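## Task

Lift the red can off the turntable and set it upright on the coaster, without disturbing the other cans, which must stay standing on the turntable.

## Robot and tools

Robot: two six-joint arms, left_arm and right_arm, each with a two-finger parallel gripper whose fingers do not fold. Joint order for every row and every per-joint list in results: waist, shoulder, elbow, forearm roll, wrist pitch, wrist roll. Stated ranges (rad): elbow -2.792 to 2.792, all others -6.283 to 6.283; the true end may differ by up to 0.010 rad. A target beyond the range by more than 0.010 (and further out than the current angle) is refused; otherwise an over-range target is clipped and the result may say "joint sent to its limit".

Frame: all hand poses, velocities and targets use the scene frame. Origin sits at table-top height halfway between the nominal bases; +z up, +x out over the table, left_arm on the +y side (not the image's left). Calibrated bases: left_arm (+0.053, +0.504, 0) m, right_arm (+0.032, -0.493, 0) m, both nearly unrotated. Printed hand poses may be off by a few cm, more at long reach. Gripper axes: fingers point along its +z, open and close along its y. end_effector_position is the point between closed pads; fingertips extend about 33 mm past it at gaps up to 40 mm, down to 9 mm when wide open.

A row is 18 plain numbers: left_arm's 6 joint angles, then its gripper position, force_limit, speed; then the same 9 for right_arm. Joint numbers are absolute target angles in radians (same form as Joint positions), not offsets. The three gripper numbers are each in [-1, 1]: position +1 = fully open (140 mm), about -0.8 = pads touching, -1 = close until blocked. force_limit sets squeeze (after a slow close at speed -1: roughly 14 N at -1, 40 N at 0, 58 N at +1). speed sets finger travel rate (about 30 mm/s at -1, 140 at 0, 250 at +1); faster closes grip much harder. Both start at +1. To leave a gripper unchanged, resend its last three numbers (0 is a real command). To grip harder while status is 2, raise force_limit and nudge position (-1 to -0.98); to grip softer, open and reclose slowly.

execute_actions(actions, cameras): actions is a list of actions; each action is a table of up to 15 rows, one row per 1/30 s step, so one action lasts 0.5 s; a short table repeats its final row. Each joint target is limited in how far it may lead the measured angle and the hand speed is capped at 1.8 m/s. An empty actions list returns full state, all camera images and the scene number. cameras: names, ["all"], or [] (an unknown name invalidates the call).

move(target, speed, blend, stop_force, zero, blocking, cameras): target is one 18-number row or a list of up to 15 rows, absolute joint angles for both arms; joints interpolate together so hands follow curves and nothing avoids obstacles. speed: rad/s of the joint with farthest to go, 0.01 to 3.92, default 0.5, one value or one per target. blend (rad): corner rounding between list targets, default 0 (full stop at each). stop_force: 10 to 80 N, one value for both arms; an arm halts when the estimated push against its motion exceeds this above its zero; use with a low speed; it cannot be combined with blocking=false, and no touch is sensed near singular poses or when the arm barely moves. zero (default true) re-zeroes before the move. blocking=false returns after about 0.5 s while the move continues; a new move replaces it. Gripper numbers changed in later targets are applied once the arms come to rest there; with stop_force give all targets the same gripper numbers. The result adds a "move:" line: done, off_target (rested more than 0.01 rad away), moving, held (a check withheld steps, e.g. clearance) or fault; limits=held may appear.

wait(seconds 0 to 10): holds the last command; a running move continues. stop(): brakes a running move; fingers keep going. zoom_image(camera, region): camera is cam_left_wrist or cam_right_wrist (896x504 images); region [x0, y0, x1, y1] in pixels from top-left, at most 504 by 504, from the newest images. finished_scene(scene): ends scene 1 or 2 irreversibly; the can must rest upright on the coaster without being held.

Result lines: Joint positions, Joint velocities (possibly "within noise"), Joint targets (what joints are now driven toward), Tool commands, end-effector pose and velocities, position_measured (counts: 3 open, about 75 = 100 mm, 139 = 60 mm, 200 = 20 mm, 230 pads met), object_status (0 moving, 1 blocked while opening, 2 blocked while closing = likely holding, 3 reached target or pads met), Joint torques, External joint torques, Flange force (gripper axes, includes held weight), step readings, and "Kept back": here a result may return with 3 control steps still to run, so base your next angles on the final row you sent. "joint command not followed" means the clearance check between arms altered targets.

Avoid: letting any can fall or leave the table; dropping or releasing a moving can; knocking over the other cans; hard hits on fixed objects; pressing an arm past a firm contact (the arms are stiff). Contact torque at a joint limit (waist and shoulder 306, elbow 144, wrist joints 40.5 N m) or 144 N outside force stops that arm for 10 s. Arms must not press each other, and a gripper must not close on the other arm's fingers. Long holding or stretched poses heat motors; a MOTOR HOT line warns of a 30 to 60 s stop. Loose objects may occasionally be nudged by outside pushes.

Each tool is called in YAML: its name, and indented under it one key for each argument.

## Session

execute_actions:
  actions: []

Scene clock: 0.00 s.
left_arm: end_effector_position=(+0.5665, +0.2818, +0.2539) position_measured=3 object_status=3 end_effector_quat_wxyz=(-0.328, +0.781, +0.205, +0.490) | right_arm: end_effector_position=(+0.4185, -0.4897, +0.3787) position_measured=3 object_status=3 end_effector_quat_wxyz=(-0.100, +0.958, +0.061, +0.263)
Joint positions: left_arm=[-1.051 0.255 2.107 1.127 1.569 -0.508] | right_arm=[-0.433 -0.555 2.163 0.465 1.187 0.89]
Joint velocities: within noise
Joint torques (N m): no reading
External joint torques (N m): no reading
Flange force (N): no reading
Joint targets: left_arm=[-1.051 0.255 2.107 1.127 1.569 -0.508] | right_arm=[-0.433 -0.555 2.163 0.465 1.187 0.890]
Tool commands: left_gripper/position=+1.0 left_gripper/force_limit=+1.0 left_gripper/speed=+1.0 right_gripper/position=+1.0 right_gripper/force_limit=+1.0 right_gripper/speed=+1.0

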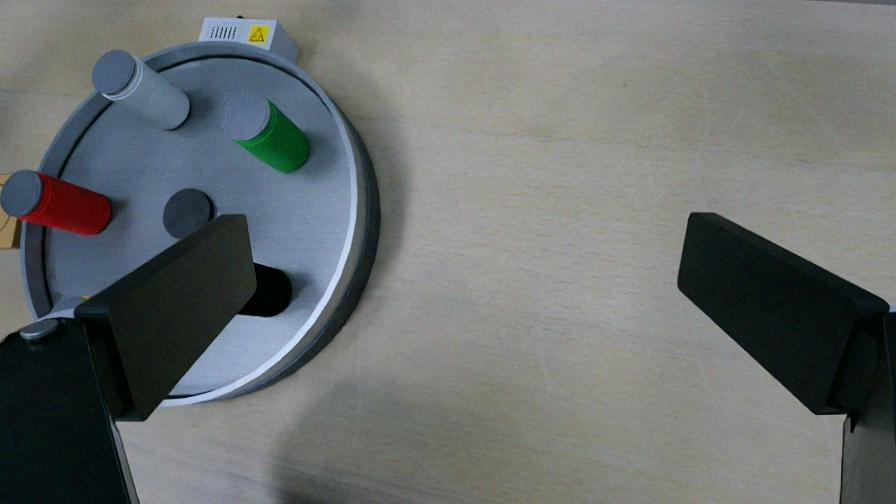

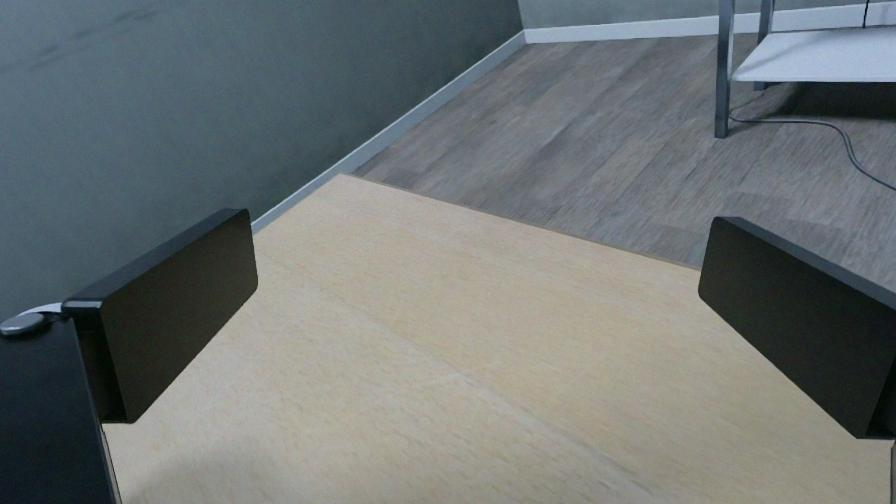

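move:
  target: [-1.037,0.141,1.680,0,1.320,-3.1416,0.37,-1,0,-0.433,-0.555,2.163,0.465,1.187,0.89,1,1,1]
  speed: 1.0
  cameras: ["all"]

wait:
  seconds: 0.5
  cameras: ["cam_right_wrist"]

wait:
  seconds: 0.5
  cameras: ["cam_right_wrist"]

wait:
  seconds: 0.5
  cameras: ["cam_right_wrist"]

Scene clock: 3.50 s.
left_arm: end_effector_position=(+0.4037, -0.0193, +0.2954) position_measured=82 object_status=3 end_effector_quat_wxyz=(+0.000, -0.265, +0.964, +0.000) | right_arm: end_effector_position=(+0.4183, -0.4898, +0.3786) position_measured=3 object_status=3 end_effector_quat_wxyz=(-0.100, +0.958, +0.060, +0.263)
Joint positions: left_arm=[-1.037 0.141 1.68 0 1.32 -3.142] | right_arm=[-0.433 -0.555 2.163 0.465 1.187 0.89]
Joint torques (N m): left_arm=[-3.72 -57.04 -40.35 3.92 -0.29 0.31] | right_arm=[-2.21 13.48 -44.67 5.17 -1.11 0.01]
External joint torques (N m): left_arm=[3.73 0.47 -1.26 0.31 0.28 -0.31] | right_arm=[2.32 -2.14 2.2 -0.23 0.27 -0.02]
Flange force (N): left_arm=[-5.6 -3.1 -2.1] | right_arm=[-2.5 -10.2 4.2]
Joint targets: left_arm=[-1.037 0.141 1.680 0.000 1.320 -3.142] | right_arm=[-0.433 -0.555 2.163 0.465 1.187 0.890]
move: done

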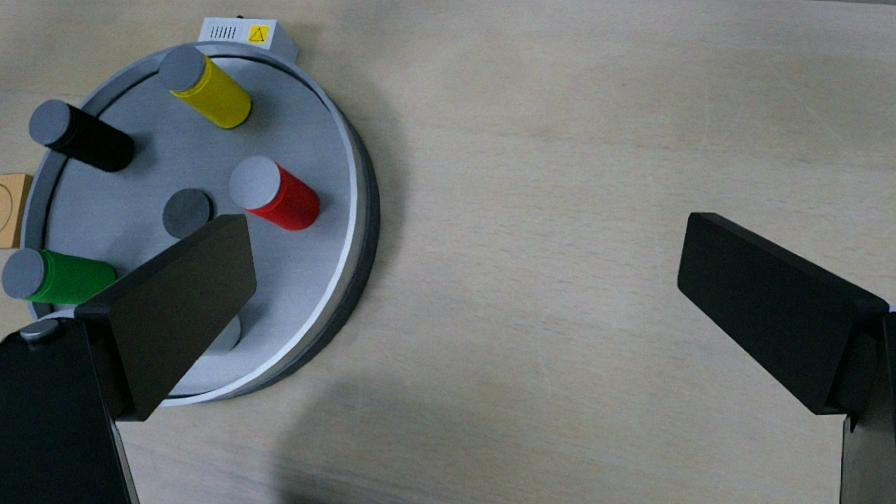

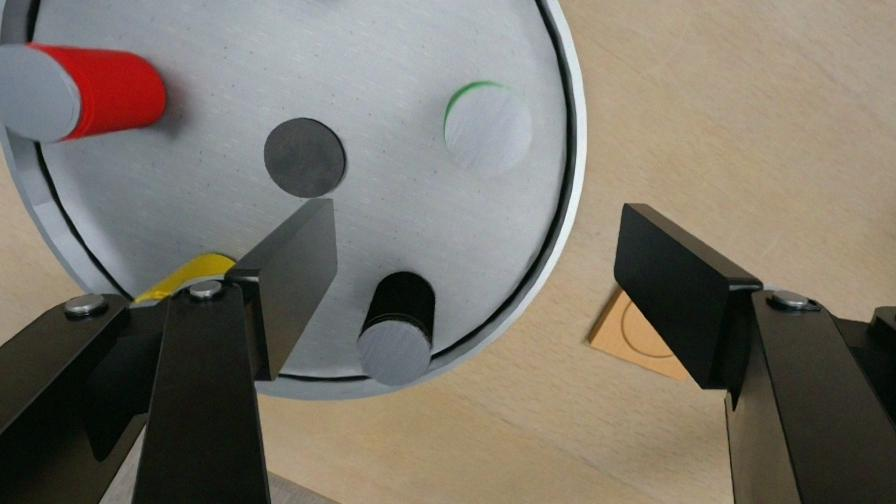

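Scene clock: 4.00 s.
left_arm: end_effector_position=(+0.4037, -0.0193, +0.2954) position_measured=82 object_status=3 end_effector_quat_wxyz=(+0.000, -0.265, +0.964, +0.000) | right_arm: end_effector_position=(+0.4183, -0.4898, +0.3786) position_measured=3 object_status=3 end_effector_quat_wxyz=(-0.100, +0.958, +0.060, +0.263)
Joint positions: left_arm=[-1.037 0.141 1.68 0 1.32 -3.142] | right_arm=[-0.433 -0.555 2.163 0.465 1.187 0.89]
Joint torques (N m): left_arm=[-3.69 -57.89 -40.47 3.91 -0.29 0.27] | right_arm=[-2.5 13.58 -44.54 5.19 -1.1 0.01]
External joint torques (N m): left_arm=[3.66 1.45 -1.18 0.32 0.28 -0.27] | right_arm=[2.51 -1.94 2.12 -0.26 0.26 -0.02]
Flange force (N): left_arm=[-5.6 -4.5 -1.5] | right_arm=[-1.7 -10.6 4.7]
Joint targets: left_arm=[-1.037 0.141 1.680 0.000 1.320 -3.142] | right_arm=[-0.433 -0.555 2.163 0.465 1.187 0.890]
Tool commands: left_gripper/position=+0.37 left_gripper/force_limit=-1.0 left_gripper/speed=+0.0 right_gripper/position=+1.0 right_gripper/force_limit=+1.0 right_gripper/speed=+1.0
wait: 0.50 s; at rest by 0.17 s
Images, in order (width x height): cam_right_wrist 896x504.

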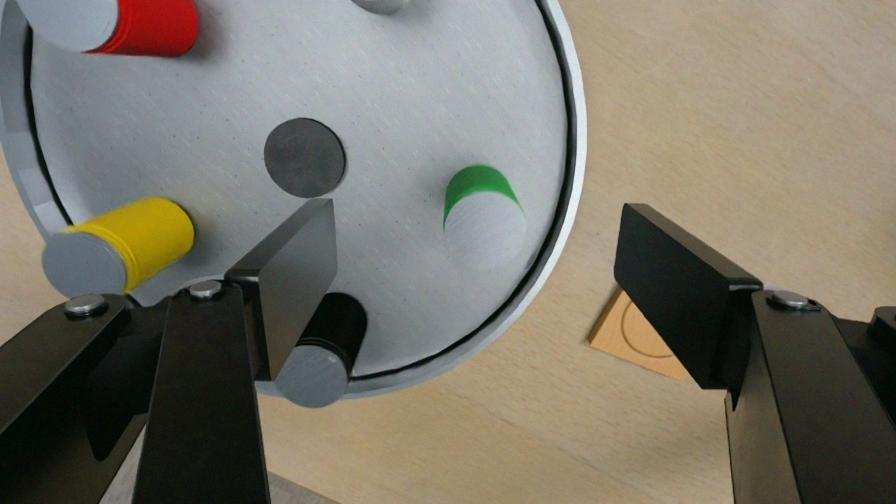

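Scene clock: 4.50 s.
left_arm: end_effector_position=(+0.4037, -0.0193, +0.2954) position_measured=82 object_status=3 end_effector_quat_wxyz=(+0.000, -0.265, +0.964, +0.000) | right_arm: end_effector_position=(+0.4183, -0.4898, +0.3786) position_measured=3 object_status=3 end_effector_quat_wxyz=(-0.100, +0.958, +0.060, +0.263)
Joint positions: left_arm=[-1.037 0.141 1.68 0 1.32 -3.142] | right_arm=[-0.433 -0.555 2.163 0.465 1.187 0.89]
Joint torques (N m): left_arm=[-3.96 -57.13 -40.37 3.83 -0.27 0.3] | right_arm=[-2.32 13.39 -44.51 5.2 -1.07 0]
External joint torques (N m): left_arm=[4 0.27 -1.37 0.41 0.26 -0.3] | right_arm=[2.35 -2.09 2.03 -0.27 0.24 -0.01]
Flange force (N): left_arm=[-6.0 -3.0 -2.2] | right_arm=[-2.0 -10.3 4.2]
Joint targets: left_arm=[-1.037 0.141 1.680 0.000 1.320 -3.142] | right_arm=[-0.433 -0.555 2.163 0.465 1.187 0.890]
Tool commands: left_gripper/position=+0.37 left_gripper/force_limit=-1.0 left_gripper/speed=+0.0 right_gripper/position=+1.0 right_gripper/force_limit=+1.0 right_gripper/speed=+1.0
wait: 0.50 s; at rest by 0.17 s
Images, in order (width x height): cam_right_wrist 896x504.

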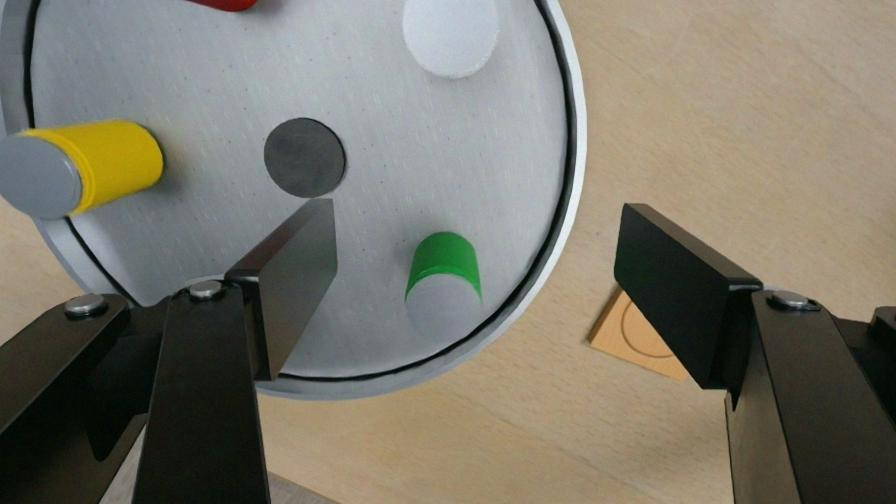

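Scene clock: 5.00 s.
left_arm: end_effector_position=(+0.4037, -0.0193, +0.2954) position_measured=82 object_status=3 end_effector_quat_wxyz=(+0.000, -0.265, +0.964, +0.000) | right_arm: end_effector_position=(+0.4183, -0.4898, +0.3786) position_measured=3 object_status=3 end_effector_quat_wxyz=(-0.100, +0.958, +0.060, +0.263)
Joint positions: left_arm=[-1.037 0.141 1.68 0 1.32 -3.142] | right_arm=[-0.433 -0.555 2.163 0.465 1.187 0.89]
Joint torques (N m): left_arm=[-3.75 -57.06 -40.63 3.89 -0.29 0.34] | right_arm=[-2.6 13.48 -44.55 5.18 -1.09 0]
External joint torques (N m): left_arm=[3.69 0.83 -1.09 0.35 0.26 -0.34] | right_arm=[2.58 -2.04 2.09 -0.25 0.25 -0.01]
Flange force (N): left_arm=[-5.5 -3.4 -1.6] | right_arm=[-1.6 -11.0 4.7]
Joint targets: left_arm=[-1.037 0.141 1.680 0.000 1.320 -3.142] | right_arm=[-0.433 -0.555 2.163 0.465 1.187 0.890]
Tool commands: left_gripper/position=+0.37 left_gripper/force_limit=-1.0 left_gripper/speed=+0.0 right_gripper/position=+1.0 right_gripper/force_limit=+1.0 right_gripper/speed=+1.0
wait: 0.50 s; at rest by 0.17 s
Images, in order (width x height): cam_right_wrist 896x504.

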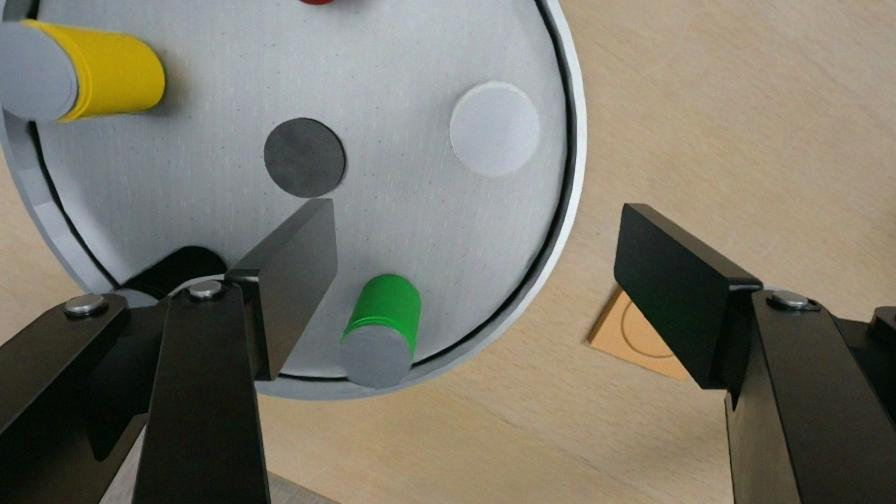

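move:
  target: [-1.06,0.275,1.930,0,0.936,-3.1416,0.37,-1,0,-0.433,-0.555,2.163,0.465,1.187,0.89,1,1,1]
  speed: 0.4
  cameras: ["cam_right_wrist"]

wait:
  seconds: 0.3
  cameras: ["cam_right_wrist"]

wait:
  seconds: 0.3
  cameras: ["cam_right_wrist"]

wait:
  seconds: 0.3
  cameras: ["cam_right_wrist"]

wait:
  seconds: 0.3
  cameras: ["cam_right_wrist"]

Scene clock: 6.63 s.
left_arm: end_effector_position=(+0.3866, -0.0185, +0.0855) position_measured=82 object_status=3 end_effector_quat_wxyz=(+0.000, -0.254, +0.967, +0.000) | right_arm: end_effector_position=(+0.4183, -0.4898, +0.3786) position_measured=3 object_status=3 end_effector_quat_wxyz=(-0.100, +0.958, +0.060, +0.263)
Joint positions: left_arm=[-1.06 0.275 1.93 0 0.936 -3.142] | right_arm=[-0.433 -0.555 2.163 0.465 1.187 0.89]
Joint torques (N m): left_arm=[-3.46 -64.33 -33.73 3.26 -0.26 0.29] | right_arm=[-2.31 13.35 -44.46 5.2 -1.06 0]
External joint torques (N m): left_arm=[3.44 1.13 -0.85 0.25 0.25 -0.29] | right_arm=[2.31 -2.01 1.98 -0.26 0.22 -0.01]
Flange force (N): left_arm=[-5.3 -3.3 0.0] | right_arm=[-1.9 -10.1 4.2]
Joint targets: left_arm=[-1.060 0.275 1.930 0.000 0.936 -3.142] | right_arm=[-0.433 -0.555 2.163 0.465 1.187 0.890]
move: done
Images, in order (width x height): cam_right_wrist 896x504.

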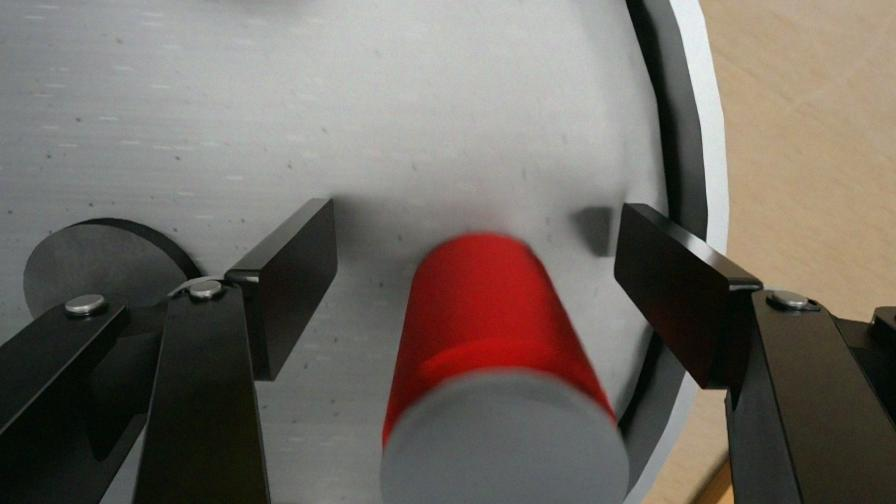

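Scene clock: 6.93 s.
left_arm: end_effector_position=(+0.3866, -0.0185, +0.0855) position_measured=82 object_status=3 end_effector_quat_wxyz=(+0.000, -0.254, +0.967, +0.000) | right_arm: end_effector_position=(+0.4183, -0.4898, +0.3786) position_measured=3 object_status=3 end_effector_quat_wxyz=(-0.100, +0.958, +0.060, +0.263)
Joint positions: left_arm=[-1.06 0.275 1.93 0 0.936 -3.142] | right_arm=[-0.433 -0.555 2.163 0.465 1.187 0.89]
Joint torques (N m): left_arm=[-3.9 -64.63 -33.26 3.19 -0.3 0.28] | right_arm=[-2.49 13.58 -44.61 5.2 -1.11 0]
External joint torques (N m): left_arm=[3.86 1.33 -1.44 0.34 0.29 -0.28] | right_arm=[2.46 -2.09 2.15 -0.26 0.26 -0.01]
Flange force (N): left_arm=[-6.1 -4.7 -0.3] | right_arm=[-2.0 -10.6 4.5]
Joint targets: left_arm=[-1.060 0.275 1.930 0.000 0.936 -3.142] | right_arm=[-0.433 -0.555 2.163 0.465 1.187 0.890]
Tool commands: left_gripper/position=+0.37 left_gripper/force_limit=-1.0 left_gripper/speed=+0.0 right_gripper/position=+1.0 right_gripper/force_limit=+1.0 right_gripper/speed=+1.0
wait: 0.30 s; at rest by 0.17 s
Images, in order (width x height): cam_right_wrist 896x504.

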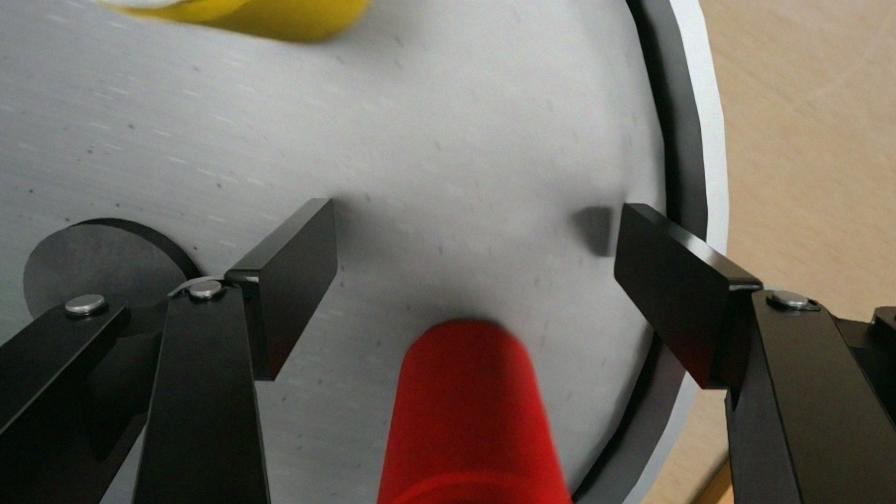

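Scene clock: 7.23 s.
left_arm: end_effector_position=(+0.3866, -0.0185, +0.0855) position_measured=82 object_status=3 end_effector_quat_wxyz=(+0.000, -0.254, +0.967, +0.000) | right_arm: end_effector_position=(+0.4183, -0.4898, +0.3786) position_measured=3 object_status=3 end_effector_quat_wxyz=(-0.100, +0.958, +0.060, +0.263)
Joint positions: left_arm=[-1.06 0.275 1.93 0 0.936 -3.142] | right_arm=[-0.433 -0.555 2.163 0.465 1.187 0.89]
Joint torques (N m): left_arm=[-4.05 -64.18 -33.02 3.27 -0.28 0.29] | right_arm=[-2.19 13.54 -44.49 5.21 -1.09 0.01]
External joint torques (N m): left_arm=[4.17 0.02 -1.62 0.25 0.28 -0.29] | right_arm=[2.21 -2.19 2.03 -0.27 0.25 -0.01]
Flange force (N): left_arm=[-6.5 -3.3 -1.8] | right_arm=[-2.4 -9.9 3.9]
Joint targets: left_arm=[-1.060 0.275 1.930 0.000 0.936 -3.142] | right_arm=[-0.433 -0.555 2.163 0.465 1.187 0.890]
Tool commands: left_gripper/position=+0.37 left_gripper/force_limit=-1.0 left_gripper/speed=+0.0 right_gripper/position=+1.0 right_gripper/force_limit=+1.0 right_gripper/speed=+1.0
wait: 0.30 s; at rest by 0.17 s
Images, in order (width x height): cam_right_wrist 896x504.

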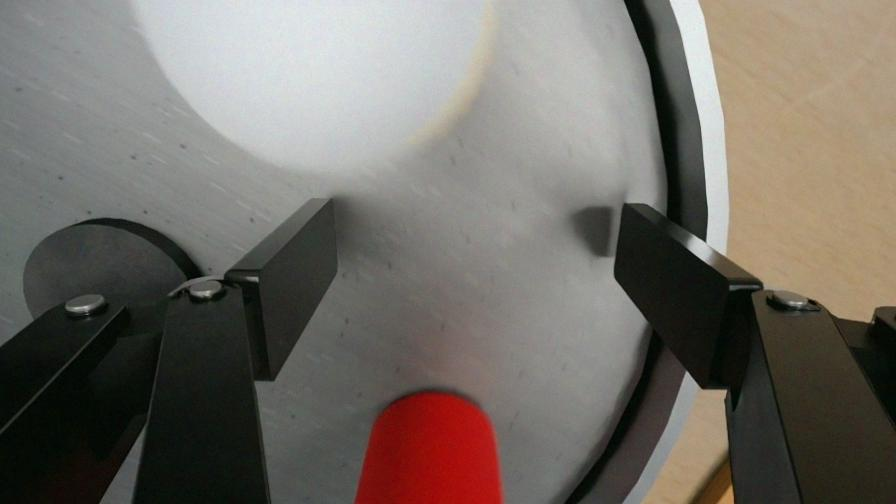

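Scene clock: 7.53 s.
left_arm: end_effector_position=(+0.3866, -0.0185, +0.0854) position_measured=82 object_status=3 end_effector_quat_wxyz=(+0.000, -0.254, +0.967, +0.000) | right_arm: end_effector_position=(+0.4183, -0.4898, +0.3786) position_measured=3 object_status=3 end_effector_quat_wxyz=(-0.100, +0.958, +0.060, +0.263)
Joint positions: left_arm=[-1.06 0.275 1.93 0 0.936 -3.142] | right_arm=[-0.433 -0.555 2.163 0.465 1.187 0.89]
Joint torques (N m): left_arm=[-3.74 -64.08 -33.33 3.15 -0.18 0.32] | right_arm=[-2.34 13.53 -44.41 5.19 -1.08 -0.04]
External joint torques (N m): left_arm=[3.75 0.71 -1.28 0.37 0.17 -0.32] | right_arm=[2.43 -2.31 1.93 -0.26 0.24 0.03]
Flange force (N): left_arm=[-5.7 -3.5 -0.6] | right_arm=[-2.0 -10.9 4.1]
Joint targets: left_arm=[-1.060 0.275 1.930 0.000 0.936 -3.142] | right_arm=[-0.433 -0.555 2.163 0.465 1.187 0.890]
Tool commands: left_gripper/position=+0.37 left_gripper/force_limit=-1.0 left_gripper/speed=+0.0 right_gripper/position=+1.0 right_gripper/force_limit=+1.0 right_gripper/speed=+1.0
wait: 0.30 s; at rest by 0.17 s
Images, in order (width x height): cam_right_wrist 896x504.

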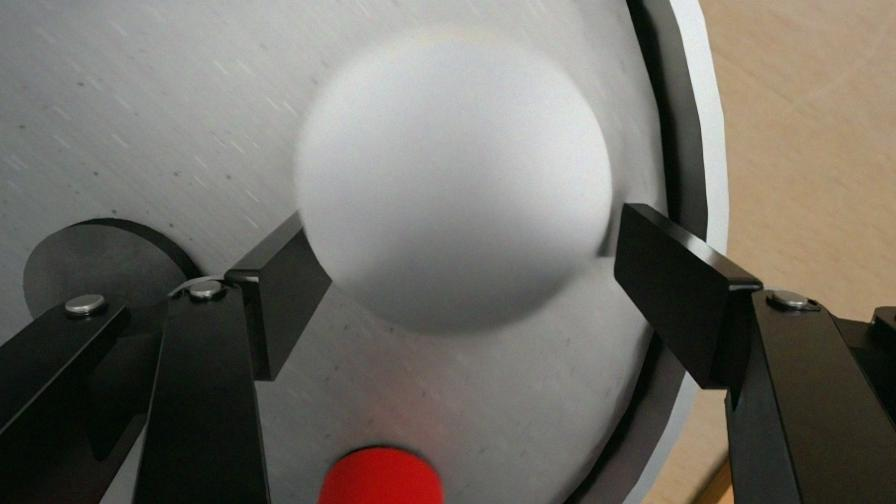

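Scene clock: 7.83 s.
left_arm: end_effector_position=(+0.3866, -0.0185, +0.0854) position_measured=82 object_status=3 end_effector_quat_wxyz=(+0.000, -0.254, +0.967, +0.000) | right_arm: end_effector_position=(+0.4183, -0.4898, +0.3786) position_measured=3 object_status=3 end_effector_quat_wxyz=(-0.100, +0.958, +0.060, +0.263)
Joint positions: left_arm=[-1.06 0.275 1.93 0 0.936 -3.142] | right_arm=[-0.433 -0.555 2.163 0.465 1.187 0.89]
Joint torques (N m): left_arm=[-3.35 -63.7 -33.44 3.16 -0.28 0.3] | right_arm=[-2.49 13.35 -44.47 5.16 -1.06 -0.03]
External joint torques (N m): left_arm=[3.36 0.28 -1.15 0.35 0.27 -0.3] | right_arm=[2.51 -1.89 2.01 -0.23 0.22 0.02]
Flange force (N): left_arm=[-5.1 -2.7 -1.2] | right_arm=[-1.3 -10.7 4.7]
Joint targets: left_arm=[-1.060 0.275 1.930 0.000 0.936 -3.142] | right_arm=[-0.433 -0.555 2.163 0.465 1.187 0.890]
Tool commands: left_gripper/position=+0.37 left_gripper/force_limit=-1.0 left_gripper/speed=+0.0 right_gripper/position=+1.0 right_gripper/force_limit=+1.0 right_gripper/speed=+1.0
wait: 0.30 s; at rest by 0.17 s
Images, in order (width x height): cam_right_wrist 896x504.

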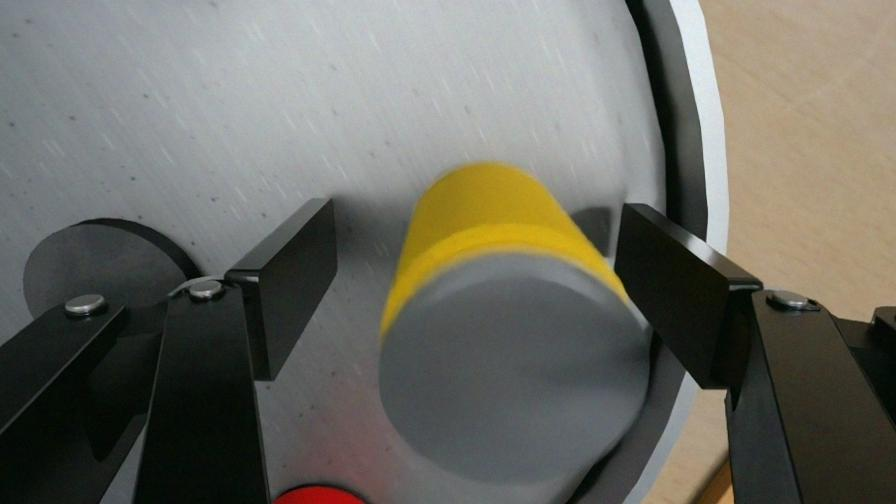

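wait:
  seconds: 4.95
  cameras: ["cam_right_wrist"]

Scene clock: 13.07 s.
left_arm: end_effector_position=(+0.3866, -0.0185, +0.0854) position_measured=82 object_status=3 end_effector_quat_wxyz=(+0.000, -0.254, +0.967, +0.000) | right_arm: end_effector_position=(+0.4183, -0.4898, +0.3786) position_measured=3 object_status=3 end_effector_quat_wxyz=(-0.100, +0.958, +0.060, +0.263)
Joint positions: left_arm=[-1.06 0.275 1.93 0 0.936 -3.142] | right_arm=[-0.433 -0.555 2.163 0.465 1.187 0.89]
Joint torques (N m): left_arm=[-4.04 -64.33 -33.16 3.26 -0.23 0.28] | right_arm=[-2.4 13.45 -44.53 5.19 -1.13 -0.03]
External joint torques (N m): left_arm=[4.1 0.61 -1.41 0.25 0.23 -0.28] | right_arm=[2.34 -1.91 2.07 -0.26 0.29 0.02]
Flange force (N): left_arm=[-6.4 -3.7 -0.9] | right_arm=[-1.8 -10.1 4.3]
Joint targets: left_arm=[-1.060 0.275 1.930 0.000 0.936 -3.142] | right_arm=[-0.433 -0.555 2.163 0.465 1.187 0.890]
Tool commands: left_gripper/position=+0.37 left_gripper/force_limit=-1.0 left_gripper/speed=+0.0 right_gripper/position=+1.0 right_gripper/force_limit=+1.0 right_gripper/speed=+1.0
wait: 4.97 s; at rest from the start
Images, in order (width x height): cam_right_wrist 896x504.

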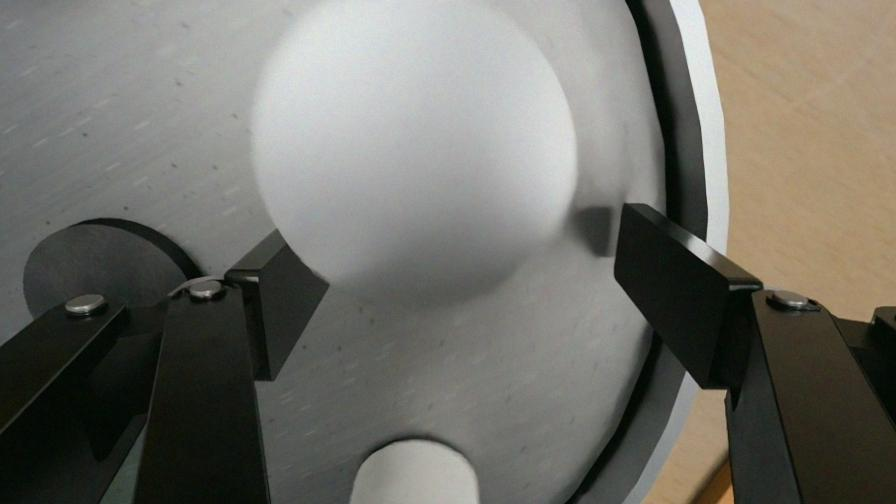

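move:
  target:
    - [-0.885,0.275,1.930,0,0.936,-3.1416,-1,-1,-0.6,-0.433,-0.555,2.163,0.465,1.187,0.89,1,1,1]
    - [-0.86,0.177,1.818,0,1.147,-3.1416,-1,-1,-0.6,-0.433,-0.555,2.163,0.465,1.187,0.89,1,1,1]
  speed: [0.21,0.3]
  blend: [0.03,0]
  cameras: ["cam_right_wrist"]

Scene clock: 15.10 s.
left_arm: end_effector_position=(+0.4835, +0.0585, +0.2001) position_measured=152 object_status=2 end_effector_quat_wxyz=(+0.000, -0.349, +0.937, +0.000) | right_arm: end_effector_position=(+0.4183, -0.4898, +0.3786) position_measured=3 object_status=3 end_effector_quat_wxyz=(-0.100, +0.958, +0.060, +0.263)
Joint positions: left_arm=[-0.86 0.177 1.818 0 1.147 -3.142] | right_arm=[-0.433 -0.555 2.163 0.465 1.187 0.89]
Joint torques (N m): left_arm=[-3.57 -59.1 -39.29 3.7 -0.23 0.33] | right_arm=[-2.12 13.66 -44.51 5.2 -1.13 0]
External joint torques (N m): left_arm=[3.55 1.54 0.28 0.27 0.23 -0.33] | right_arm=[2.02 -2.06 2.08 -0.28 0.28 -0.01]
Flange force (N): left_arm=[-5.3 -1.9 1.0] | right_arm=[-2.7 -9.1 3.6]
Joint targets: left_arm=[-0.860 0.177 1.818 0.000 1.147 -3.142] | right_arm=[-0.433 -0.555 2.163 0.465 1.187 0.890]
move: done
Images, in order (width x height): cam_right_wrist 896x504.

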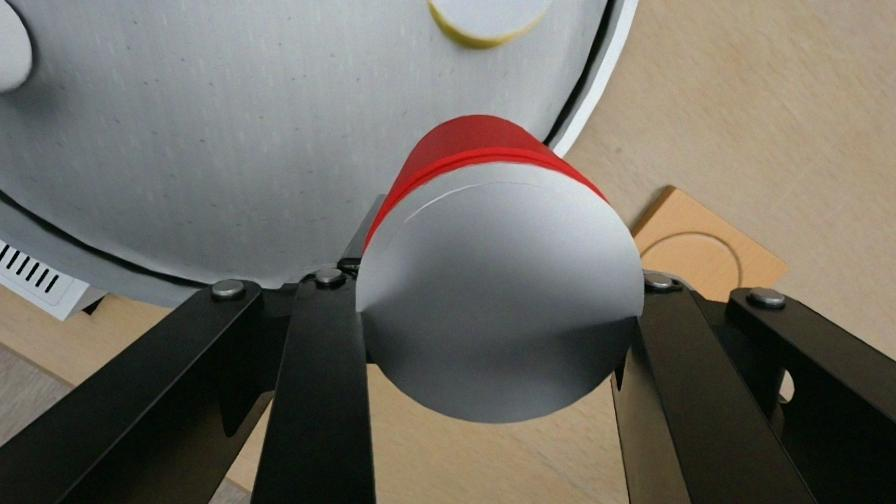

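move:
  target: [-0.56,-0.048,2.061,0,1.129,-3.1416,-1,-1,-0.6,-0.433,-0.555,2.163,0.465,1.187,0.89,1,1,1]
  speed: 0.35
  cameras: ["cam_right_wrist"]

Scene clock: 16.50 s.
left_arm: end_effector_position=(+0.4744, +0.2814, +0.2000) position_measured=152 object_status=2 end_effector_quat_wxyz=(+0.000, -0.485, +0.875, +0.000) | right_arm: end_effector_position=(+0.4183, -0.4898, +0.3786) position_measured=3 object_status=3 end_effector_quat_wxyz=(-0.100, +0.958, +0.060, +0.263)
Joint positions: left_arm=[-0.56 -0.048 2.061 0 1.129 -3.142] | right_arm=[-0.433 -0.555 2.163 0.465 1.187 0.89]
Joint torques (N m): left_arm=[-2.98 -35.38 -38.63 3.58 -0.34 0.26] | right_arm=[-2.27 13.2 -44.49 5.19 -1.08 -0.01]
External joint torques (N m): left_arm=[2.95 1.88 -0.23 0.36 0.32 -0.26] | right_arm=[2.21 -1.51 2.05 -0.26 0.23 0]
Flange force (N): left_arm=[-5.9 -3.4 0.5] | right_arm=[-1.4 -9.3 4.5]
Joint targets: left_arm=[-0.560 -0.048 2.061 0.000 1.129 -3.142] | right_arm=[-0.433 -0.555 2.163 0.465 1.187 0.890]
move: done
Images, in order (width x height): cam_right_wrist 896x504.

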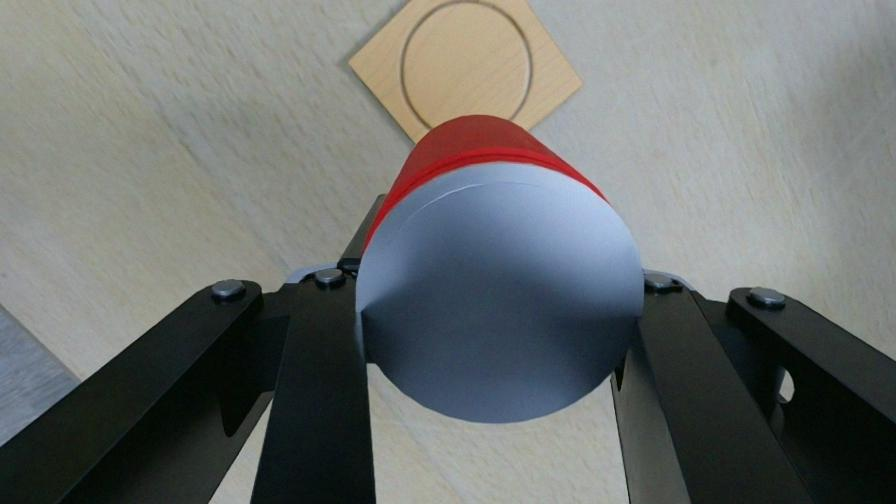

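move:
  target: [-0.655,0.022,2.158,0,0.962,-3.1416,-1,-1,-0.6,-0.433,-0.555,2.163,0.465,1.187,0.89,1,1,1]
  speed: 0.25
  cameras: []

move:
  target: [-0.655,0.1136,2.226,0,0.802,-3.1416,-1,-1,-0.6,-0.433,-0.555,2.163,0.465,1.187,0.89,1,1,1]
  speed: 0.1
  stop_force: 12
  cameras: ["cam_right_wrist"]

Scene clock: 17.77 s.
left_arm: end_effector_position=(+0.4487, +0.2445, +0.1200) position_measured=152 object_status=2 end_effector_quat_wxyz=(+0.000, -0.443, +0.897, +0.000) | right_arm: end_effector_position=(+0.4183, -0.4898, +0.3786) position_measured=3 object_status=3 end_effector_quat_wxyz=(-0.100, +0.958, +0.060, +0.263)
Joint positions: left_arm=[-0.655 0.022 2.158 0 0.962 -3.142] | right_arm=[-0.433 -0.555 2.163 0.465 1.187 0.89]
Joint torques (N m): left_arm=[-3.77 -38.87 -34.52 3.21 -0.33 0.29] | right_arm=[-2.51 13.32 -44.61 5.2 -1.1 0]
External joint torques (N m): left_arm=[3.76 1.32 -0.6 0.36 0.33 -0.29] | right_arm=[2.43 -1.93 2.12 -0.27 0.26 -0.01]
Flange force (N): left_arm=[-7.6 -3.1 0.1] | right_arm=[-1.8 -10.4 4.6]
Joint targets: left_arm=[-0.655 0.022 2.158 0.000 0.962 -3.142] | right_arm=[-0.433 -0.555 2.163 0.465 1.187 0.890]
move: done
No camera images: "cameras" was empty.

Scene clock: 20.13 s.
left_arm: end_effector_position=(+0.4488, +0.2444, +0.0473) position_measured=152 object_status=2 end_effector_quat_wxyz=(+0.000, -0.443, +0.897, +0.000) | right_arm: end_effector_position=(+0.4183, -0.4898, +0.3786) position_measured=3 object_status=3 end_effector_quat_wxyz=(-0.100, +0.958, +0.060, +0.263)
Joint positions: left_arm=[-0.655 0.114 2.226 0 0.802 -3.142] | right_arm=[-0.433 -0.555 2.163 0.465 1.187 0.89]
Joint torques (N m): left_arm=[-3.56 -43.9 -30.35 2.81 -0.28 0.26] | right_arm=[-2.36 13.43 -44.63 5.2 -1.11 -0.04]
External joint torques (N m): left_arm=[3.53 1.15 -0.57 0.33 0.27 -0.27] | right_arm=[2.42 -1.92 2.21 -0.27 0.27 0.03]
Flange force (N): left_arm=[-7.1 -2.7 0.5] | right_arm=[-1.9 -10.5 4.7]
Joint targets: left_arm=[-0.655 0.114 2.226 0.000 0.802 -3.142] | right_arm=[-0.433 -0.555 2.163 0.465 1.187 0.890]
move: done
Images, in order (width x height): cam_right_wrist 896x504.

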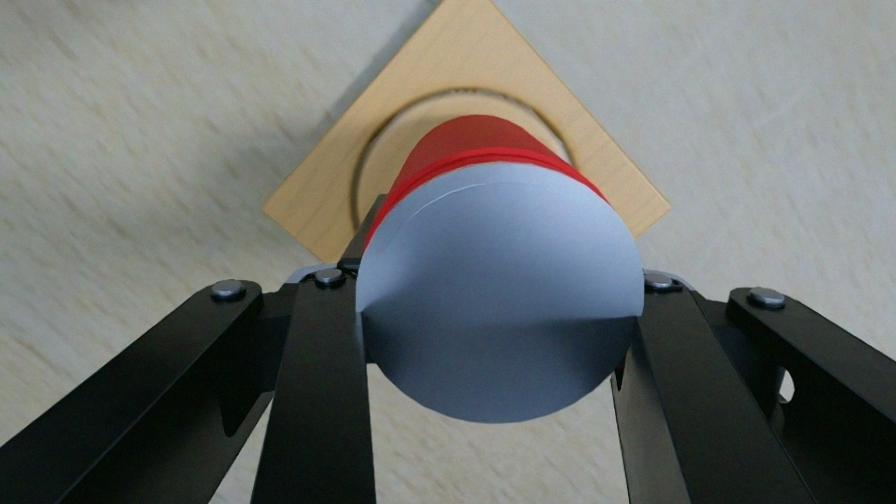

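move:
  target: [-0.646,0.120,2.219,0,0.803,-3.1416,-1,-1,-0.6,-0.433,-0.555,2.163,0.465,1.187,0.89,1,1,1]
  speed: 0.05
  cameras: []

move:
  target: [-0.646,0.139,2.229,0,0.774,-3.1416,-1,-1,-0.6,-0.433,-0.555,2.163,0.465,1.187,0.89,1,1,1]
  speed: 0.015
  stop_force: 10
  cameras: ["cam_right_wrist"]

Scene clock: 24.53 s.
left_arm: end_effector_position=(+0.4543, +0.2456, +0.0471) position_measured=152 object_status=2 end_effector_quat_wxyz=(+0.000, -0.447, +0.895, +0.000) | right_arm: end_effector_position=(+0.4183, -0.4898, +0.3786) position_measured=3 object_status=3 end_effector_quat_wxyz=(-0.100, +0.958, +0.060, +0.263)
Joint positions: left_arm=[-0.646 0.12 2.219 0 0.803 -3.142] | right_arm=[-0.433 -0.555 2.163 0.465 1.187 0.89]
Joint torques (N m): left_arm=[-3.32 -44.87 -30.3 2.77 -0.27 0.33] | right_arm=[-2.4 13.6 -44.57 5.22 -1.08 0.01]
External joint torques (N m): left_arm=[3.28 1.4 -0.6 0.37 0.26 -0.33] | right_arm=[2.45 -2.1 2.14 -0.29 0.24 -0.02]
Flange force (N): left_arm=[-6.4 -3.1 0.9] | right_arm=[-2.0 -10.6 4.5]
Joint targets: left_arm=[-0.646 0.120 2.219 0.000 0.803 -3.142] | right_arm=[-0.433 -0.555 2.163 0.465 1.187 0.890]
move: done
No camera images: "cameras" was empty.

Scene clock: 25.57 s.
left_arm: end_effector_position=(+0.4544, +0.2455, +0.0441) position_measured=152 object_status=2 end_effector_quat_wxyz=(+0.000, -0.447, +0.895, +0.000) | right_arm: end_effector_position=(+0.4183, -0.4898, +0.3786) position_measured=3 object_status=3 end_effector_quat_wxyz=(-0.100, +0.958, +0.060, +0.263)
Joint positions: left_arm=[-0.646 0.124 2.221 0 0.796 -3.142] | right_arm=[-0.433 -0.555 2.163 0.465 1.187 0.89]
Joint torques (N m): left_arm=[-4.08 -32.72 -23.68 2.81 -2.19 0.28] | right_arm=[-2.4 13.32 -44.52 5.18 -1.13 -0.02]
External joint torques (N m): left_arm=[4.09 -11.44 -7.33 0.34 2.16 -0.28] | right_arm=[2.33 -1.77 2.08 -0.25 0.29 0.02]
Flange force (N): left_arm=[-7.8 3.3 -27.0] | right_arm=[-1.6 -10.0 4.4]
Joint targets: left_arm=[-0.646 0.124 2.221 0.000 0.796 -3.142] | right_arm=[-0.433 -0.555 2.163 0.465 1.187 0.890]
move: contact (left_arm); left_arm: the wrist pitch is farthest, 0.022 rad from its target
Images, in order (width x height): cam_right_wrist 896x504.

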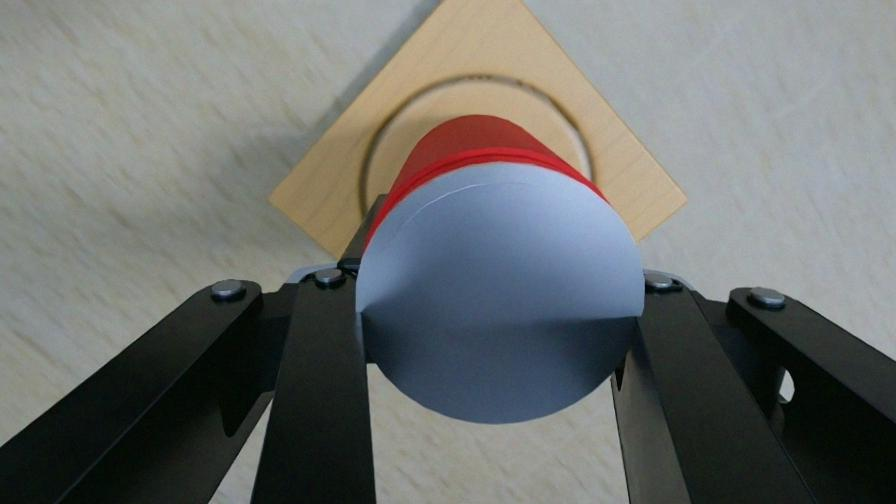

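Centered. Release and retreat.

move:
  target: [-0.646,0.124,2.221,0,0.796,-3.1416,0.3,-1,-1,-0.433,-0.555,2.163,0.465,1.187,0.89,1,1,1]

wait:
  seconds: 0.3

move:
  target: [-0.646,-0.04,2.013,0,1.168,-3.1416,0.3,-1,-1,-0.433,-0.555,2.163,0.465,1.187,0.89,1,1,1]
  speed: 0.25
  cameras: ["cam_right_wrist"]

Scene clock: 27.20 s.
left_arm: end_effector_position=(+0.4547, +0.2453, +0.0444) position_measured=91 object_status=0 end_effector_quat_wxyz=(+0.000, -0.447, +0.895, +0.000) | right_arm: end_effector_position=(+0.4183, -0.4898, +0.3786) position_measured=3 object_status=3 end_effector_quat_wxyz=(-0.100, +0.958, +0.060, +0.263)
Joint positions: left_arm=[-0.646 0.124 2.221 0 0.796 -3.142] | right_arm=[-0.433 -0.555 2.163 0.465 1.187 0.89]
Joint torques (N m): left_arm=[-3.17 -44.31 -29.28 2.79 -0.27 0.31] | right_arm=[-2.61 13.65 -44.56 5.2 -1.1 0]
External joint torques (N m): left_arm=[3.17 0.65 -1.33 0.32 0.26 -0.31] | right_arm=[2.58 -2.31 2.05 -0.26 0.26 0]
Flange force (N): left_arm=[-6.2 -3.3 -0.7] | right_arm=[-2.0 -11.3 4.4]
Joint targets: left_arm=[-0.646 0.124 2.221 0.000 0.796 -3.142] | right_arm=[-0.433 -0.555 2.163 0.465 1.187 0.890]
move: done

Scene clock: 27.50 s.
left_arm: end_effector_position=(+0.4547, +0.2453, +0.0444) position_measured=91 object_status=3 end_effector_quat_wxyz=(+0.000, -0.447, +0.895, +0.000) | right_arm: end_effector_position=(+0.4183, -0.4898, +0.3786) position_measured=3 object_status=3 end_effector_quat_wxyz=(-0.100, +0.958, +0.060, +0.263)
Joint positions: left_arm=[-0.646 0.124 2.221 0 0.796 -3.142] | right_arm=[-0.433 -0.555 2.163 0.465 1.187 0.89]
Joint torques (N m): left_arm=[-3.62 -44.84 -29.5 2.92 -0.25 0.3] | right_arm=[-2.31 13.47 -44.64 5.2 -1.1 0]
External joint torques (N m): left_arm=[3.6 1.21 -1.13 0.19 0.25 -0.3] | right_arm=[2.27 -1.92 2.2 -0.27 0.25 0]
Flange force (N): left_arm=[-7.2 -3.8 0.2] | right_arm=[-2.2 -9.9 4.4]
Joint targets: left_arm=[-0.646 0.124 2.221 0.000 0.796 -3.142] | right_arm=[-0.433 -0.555 2.163 0.465 1.187 0.890]
Tool commands: left_gripper/position=+0.3 left_gripper/force_limit=-1.0 left_gripper/speed=-1.0 right_gripper/position=+1.0 right_gripper/force_limit=+1.0 right_gripper/speed=+1.0
wait: 0.30 s; at rest by 0.17 s

Scene clock: 29.37 s.
left_arm: end_effector_position=(+0.4653, +0.2373, +0.2206) position_measured=91 object_status=3 end_effector_quat_wxyz=(+0.000, -0.447, +0.895, +0.000) | right_arm: end_effector_position=(+0.4183, -0.4898, +0.3786) position_measured=3 object_status=3 end_effector_quat_wxyz=(-0.100, +0.958, +0.060, +0.263)
Joint positions: left_arm=[-0.646 -0.04 2.013 0 1.168 -3.142] | right_arm=[-0.433 -0.555 2.163 0.465 1.187 0.89]
Joint torques (N m): left_arm=[-3.85 -35.54 -38.34 3.68 -0.24 0.32] | right_arm=[-2.35 13.26 -44.52 5.2 -1.08 -0.05]
External joint torques (N m): left_arm=[3.83 0.45 -1.1 0.33 0.23 -0.32] | right_arm=[2.47 -1.88 2.07 -0.26 0.24 0.04]
Flange force (N): left_arm=[-7.3 -2.4 -1.5] | right_arm=[-1.5 -10.7 4.7]
Joint targets: left_arm=[-0.646 -0.040 2.013 0.000 1.168 -3.142] | right_arm=[-0.433 -0.555 2.163 0.465 1.187 0.890]
move: done
Images, in order (width x height): cam_right_wrist 896x504.

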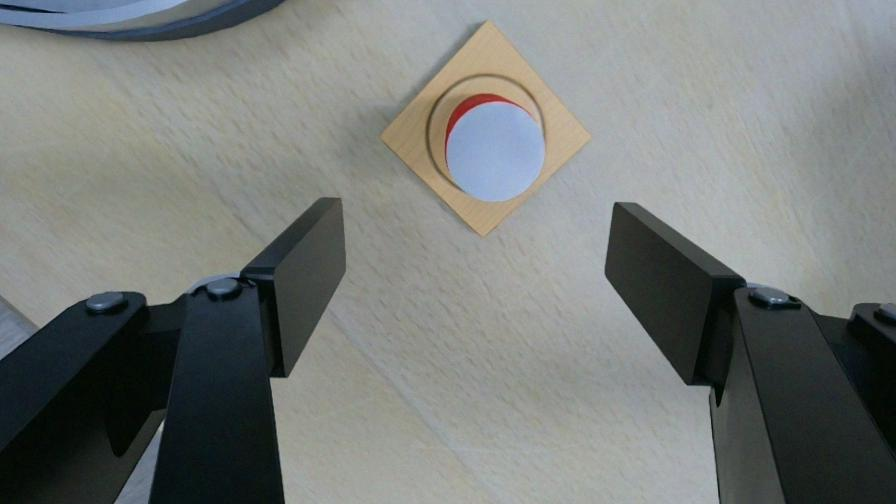

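finished_scene:
  scene: 2

The scene is finished: the task was done.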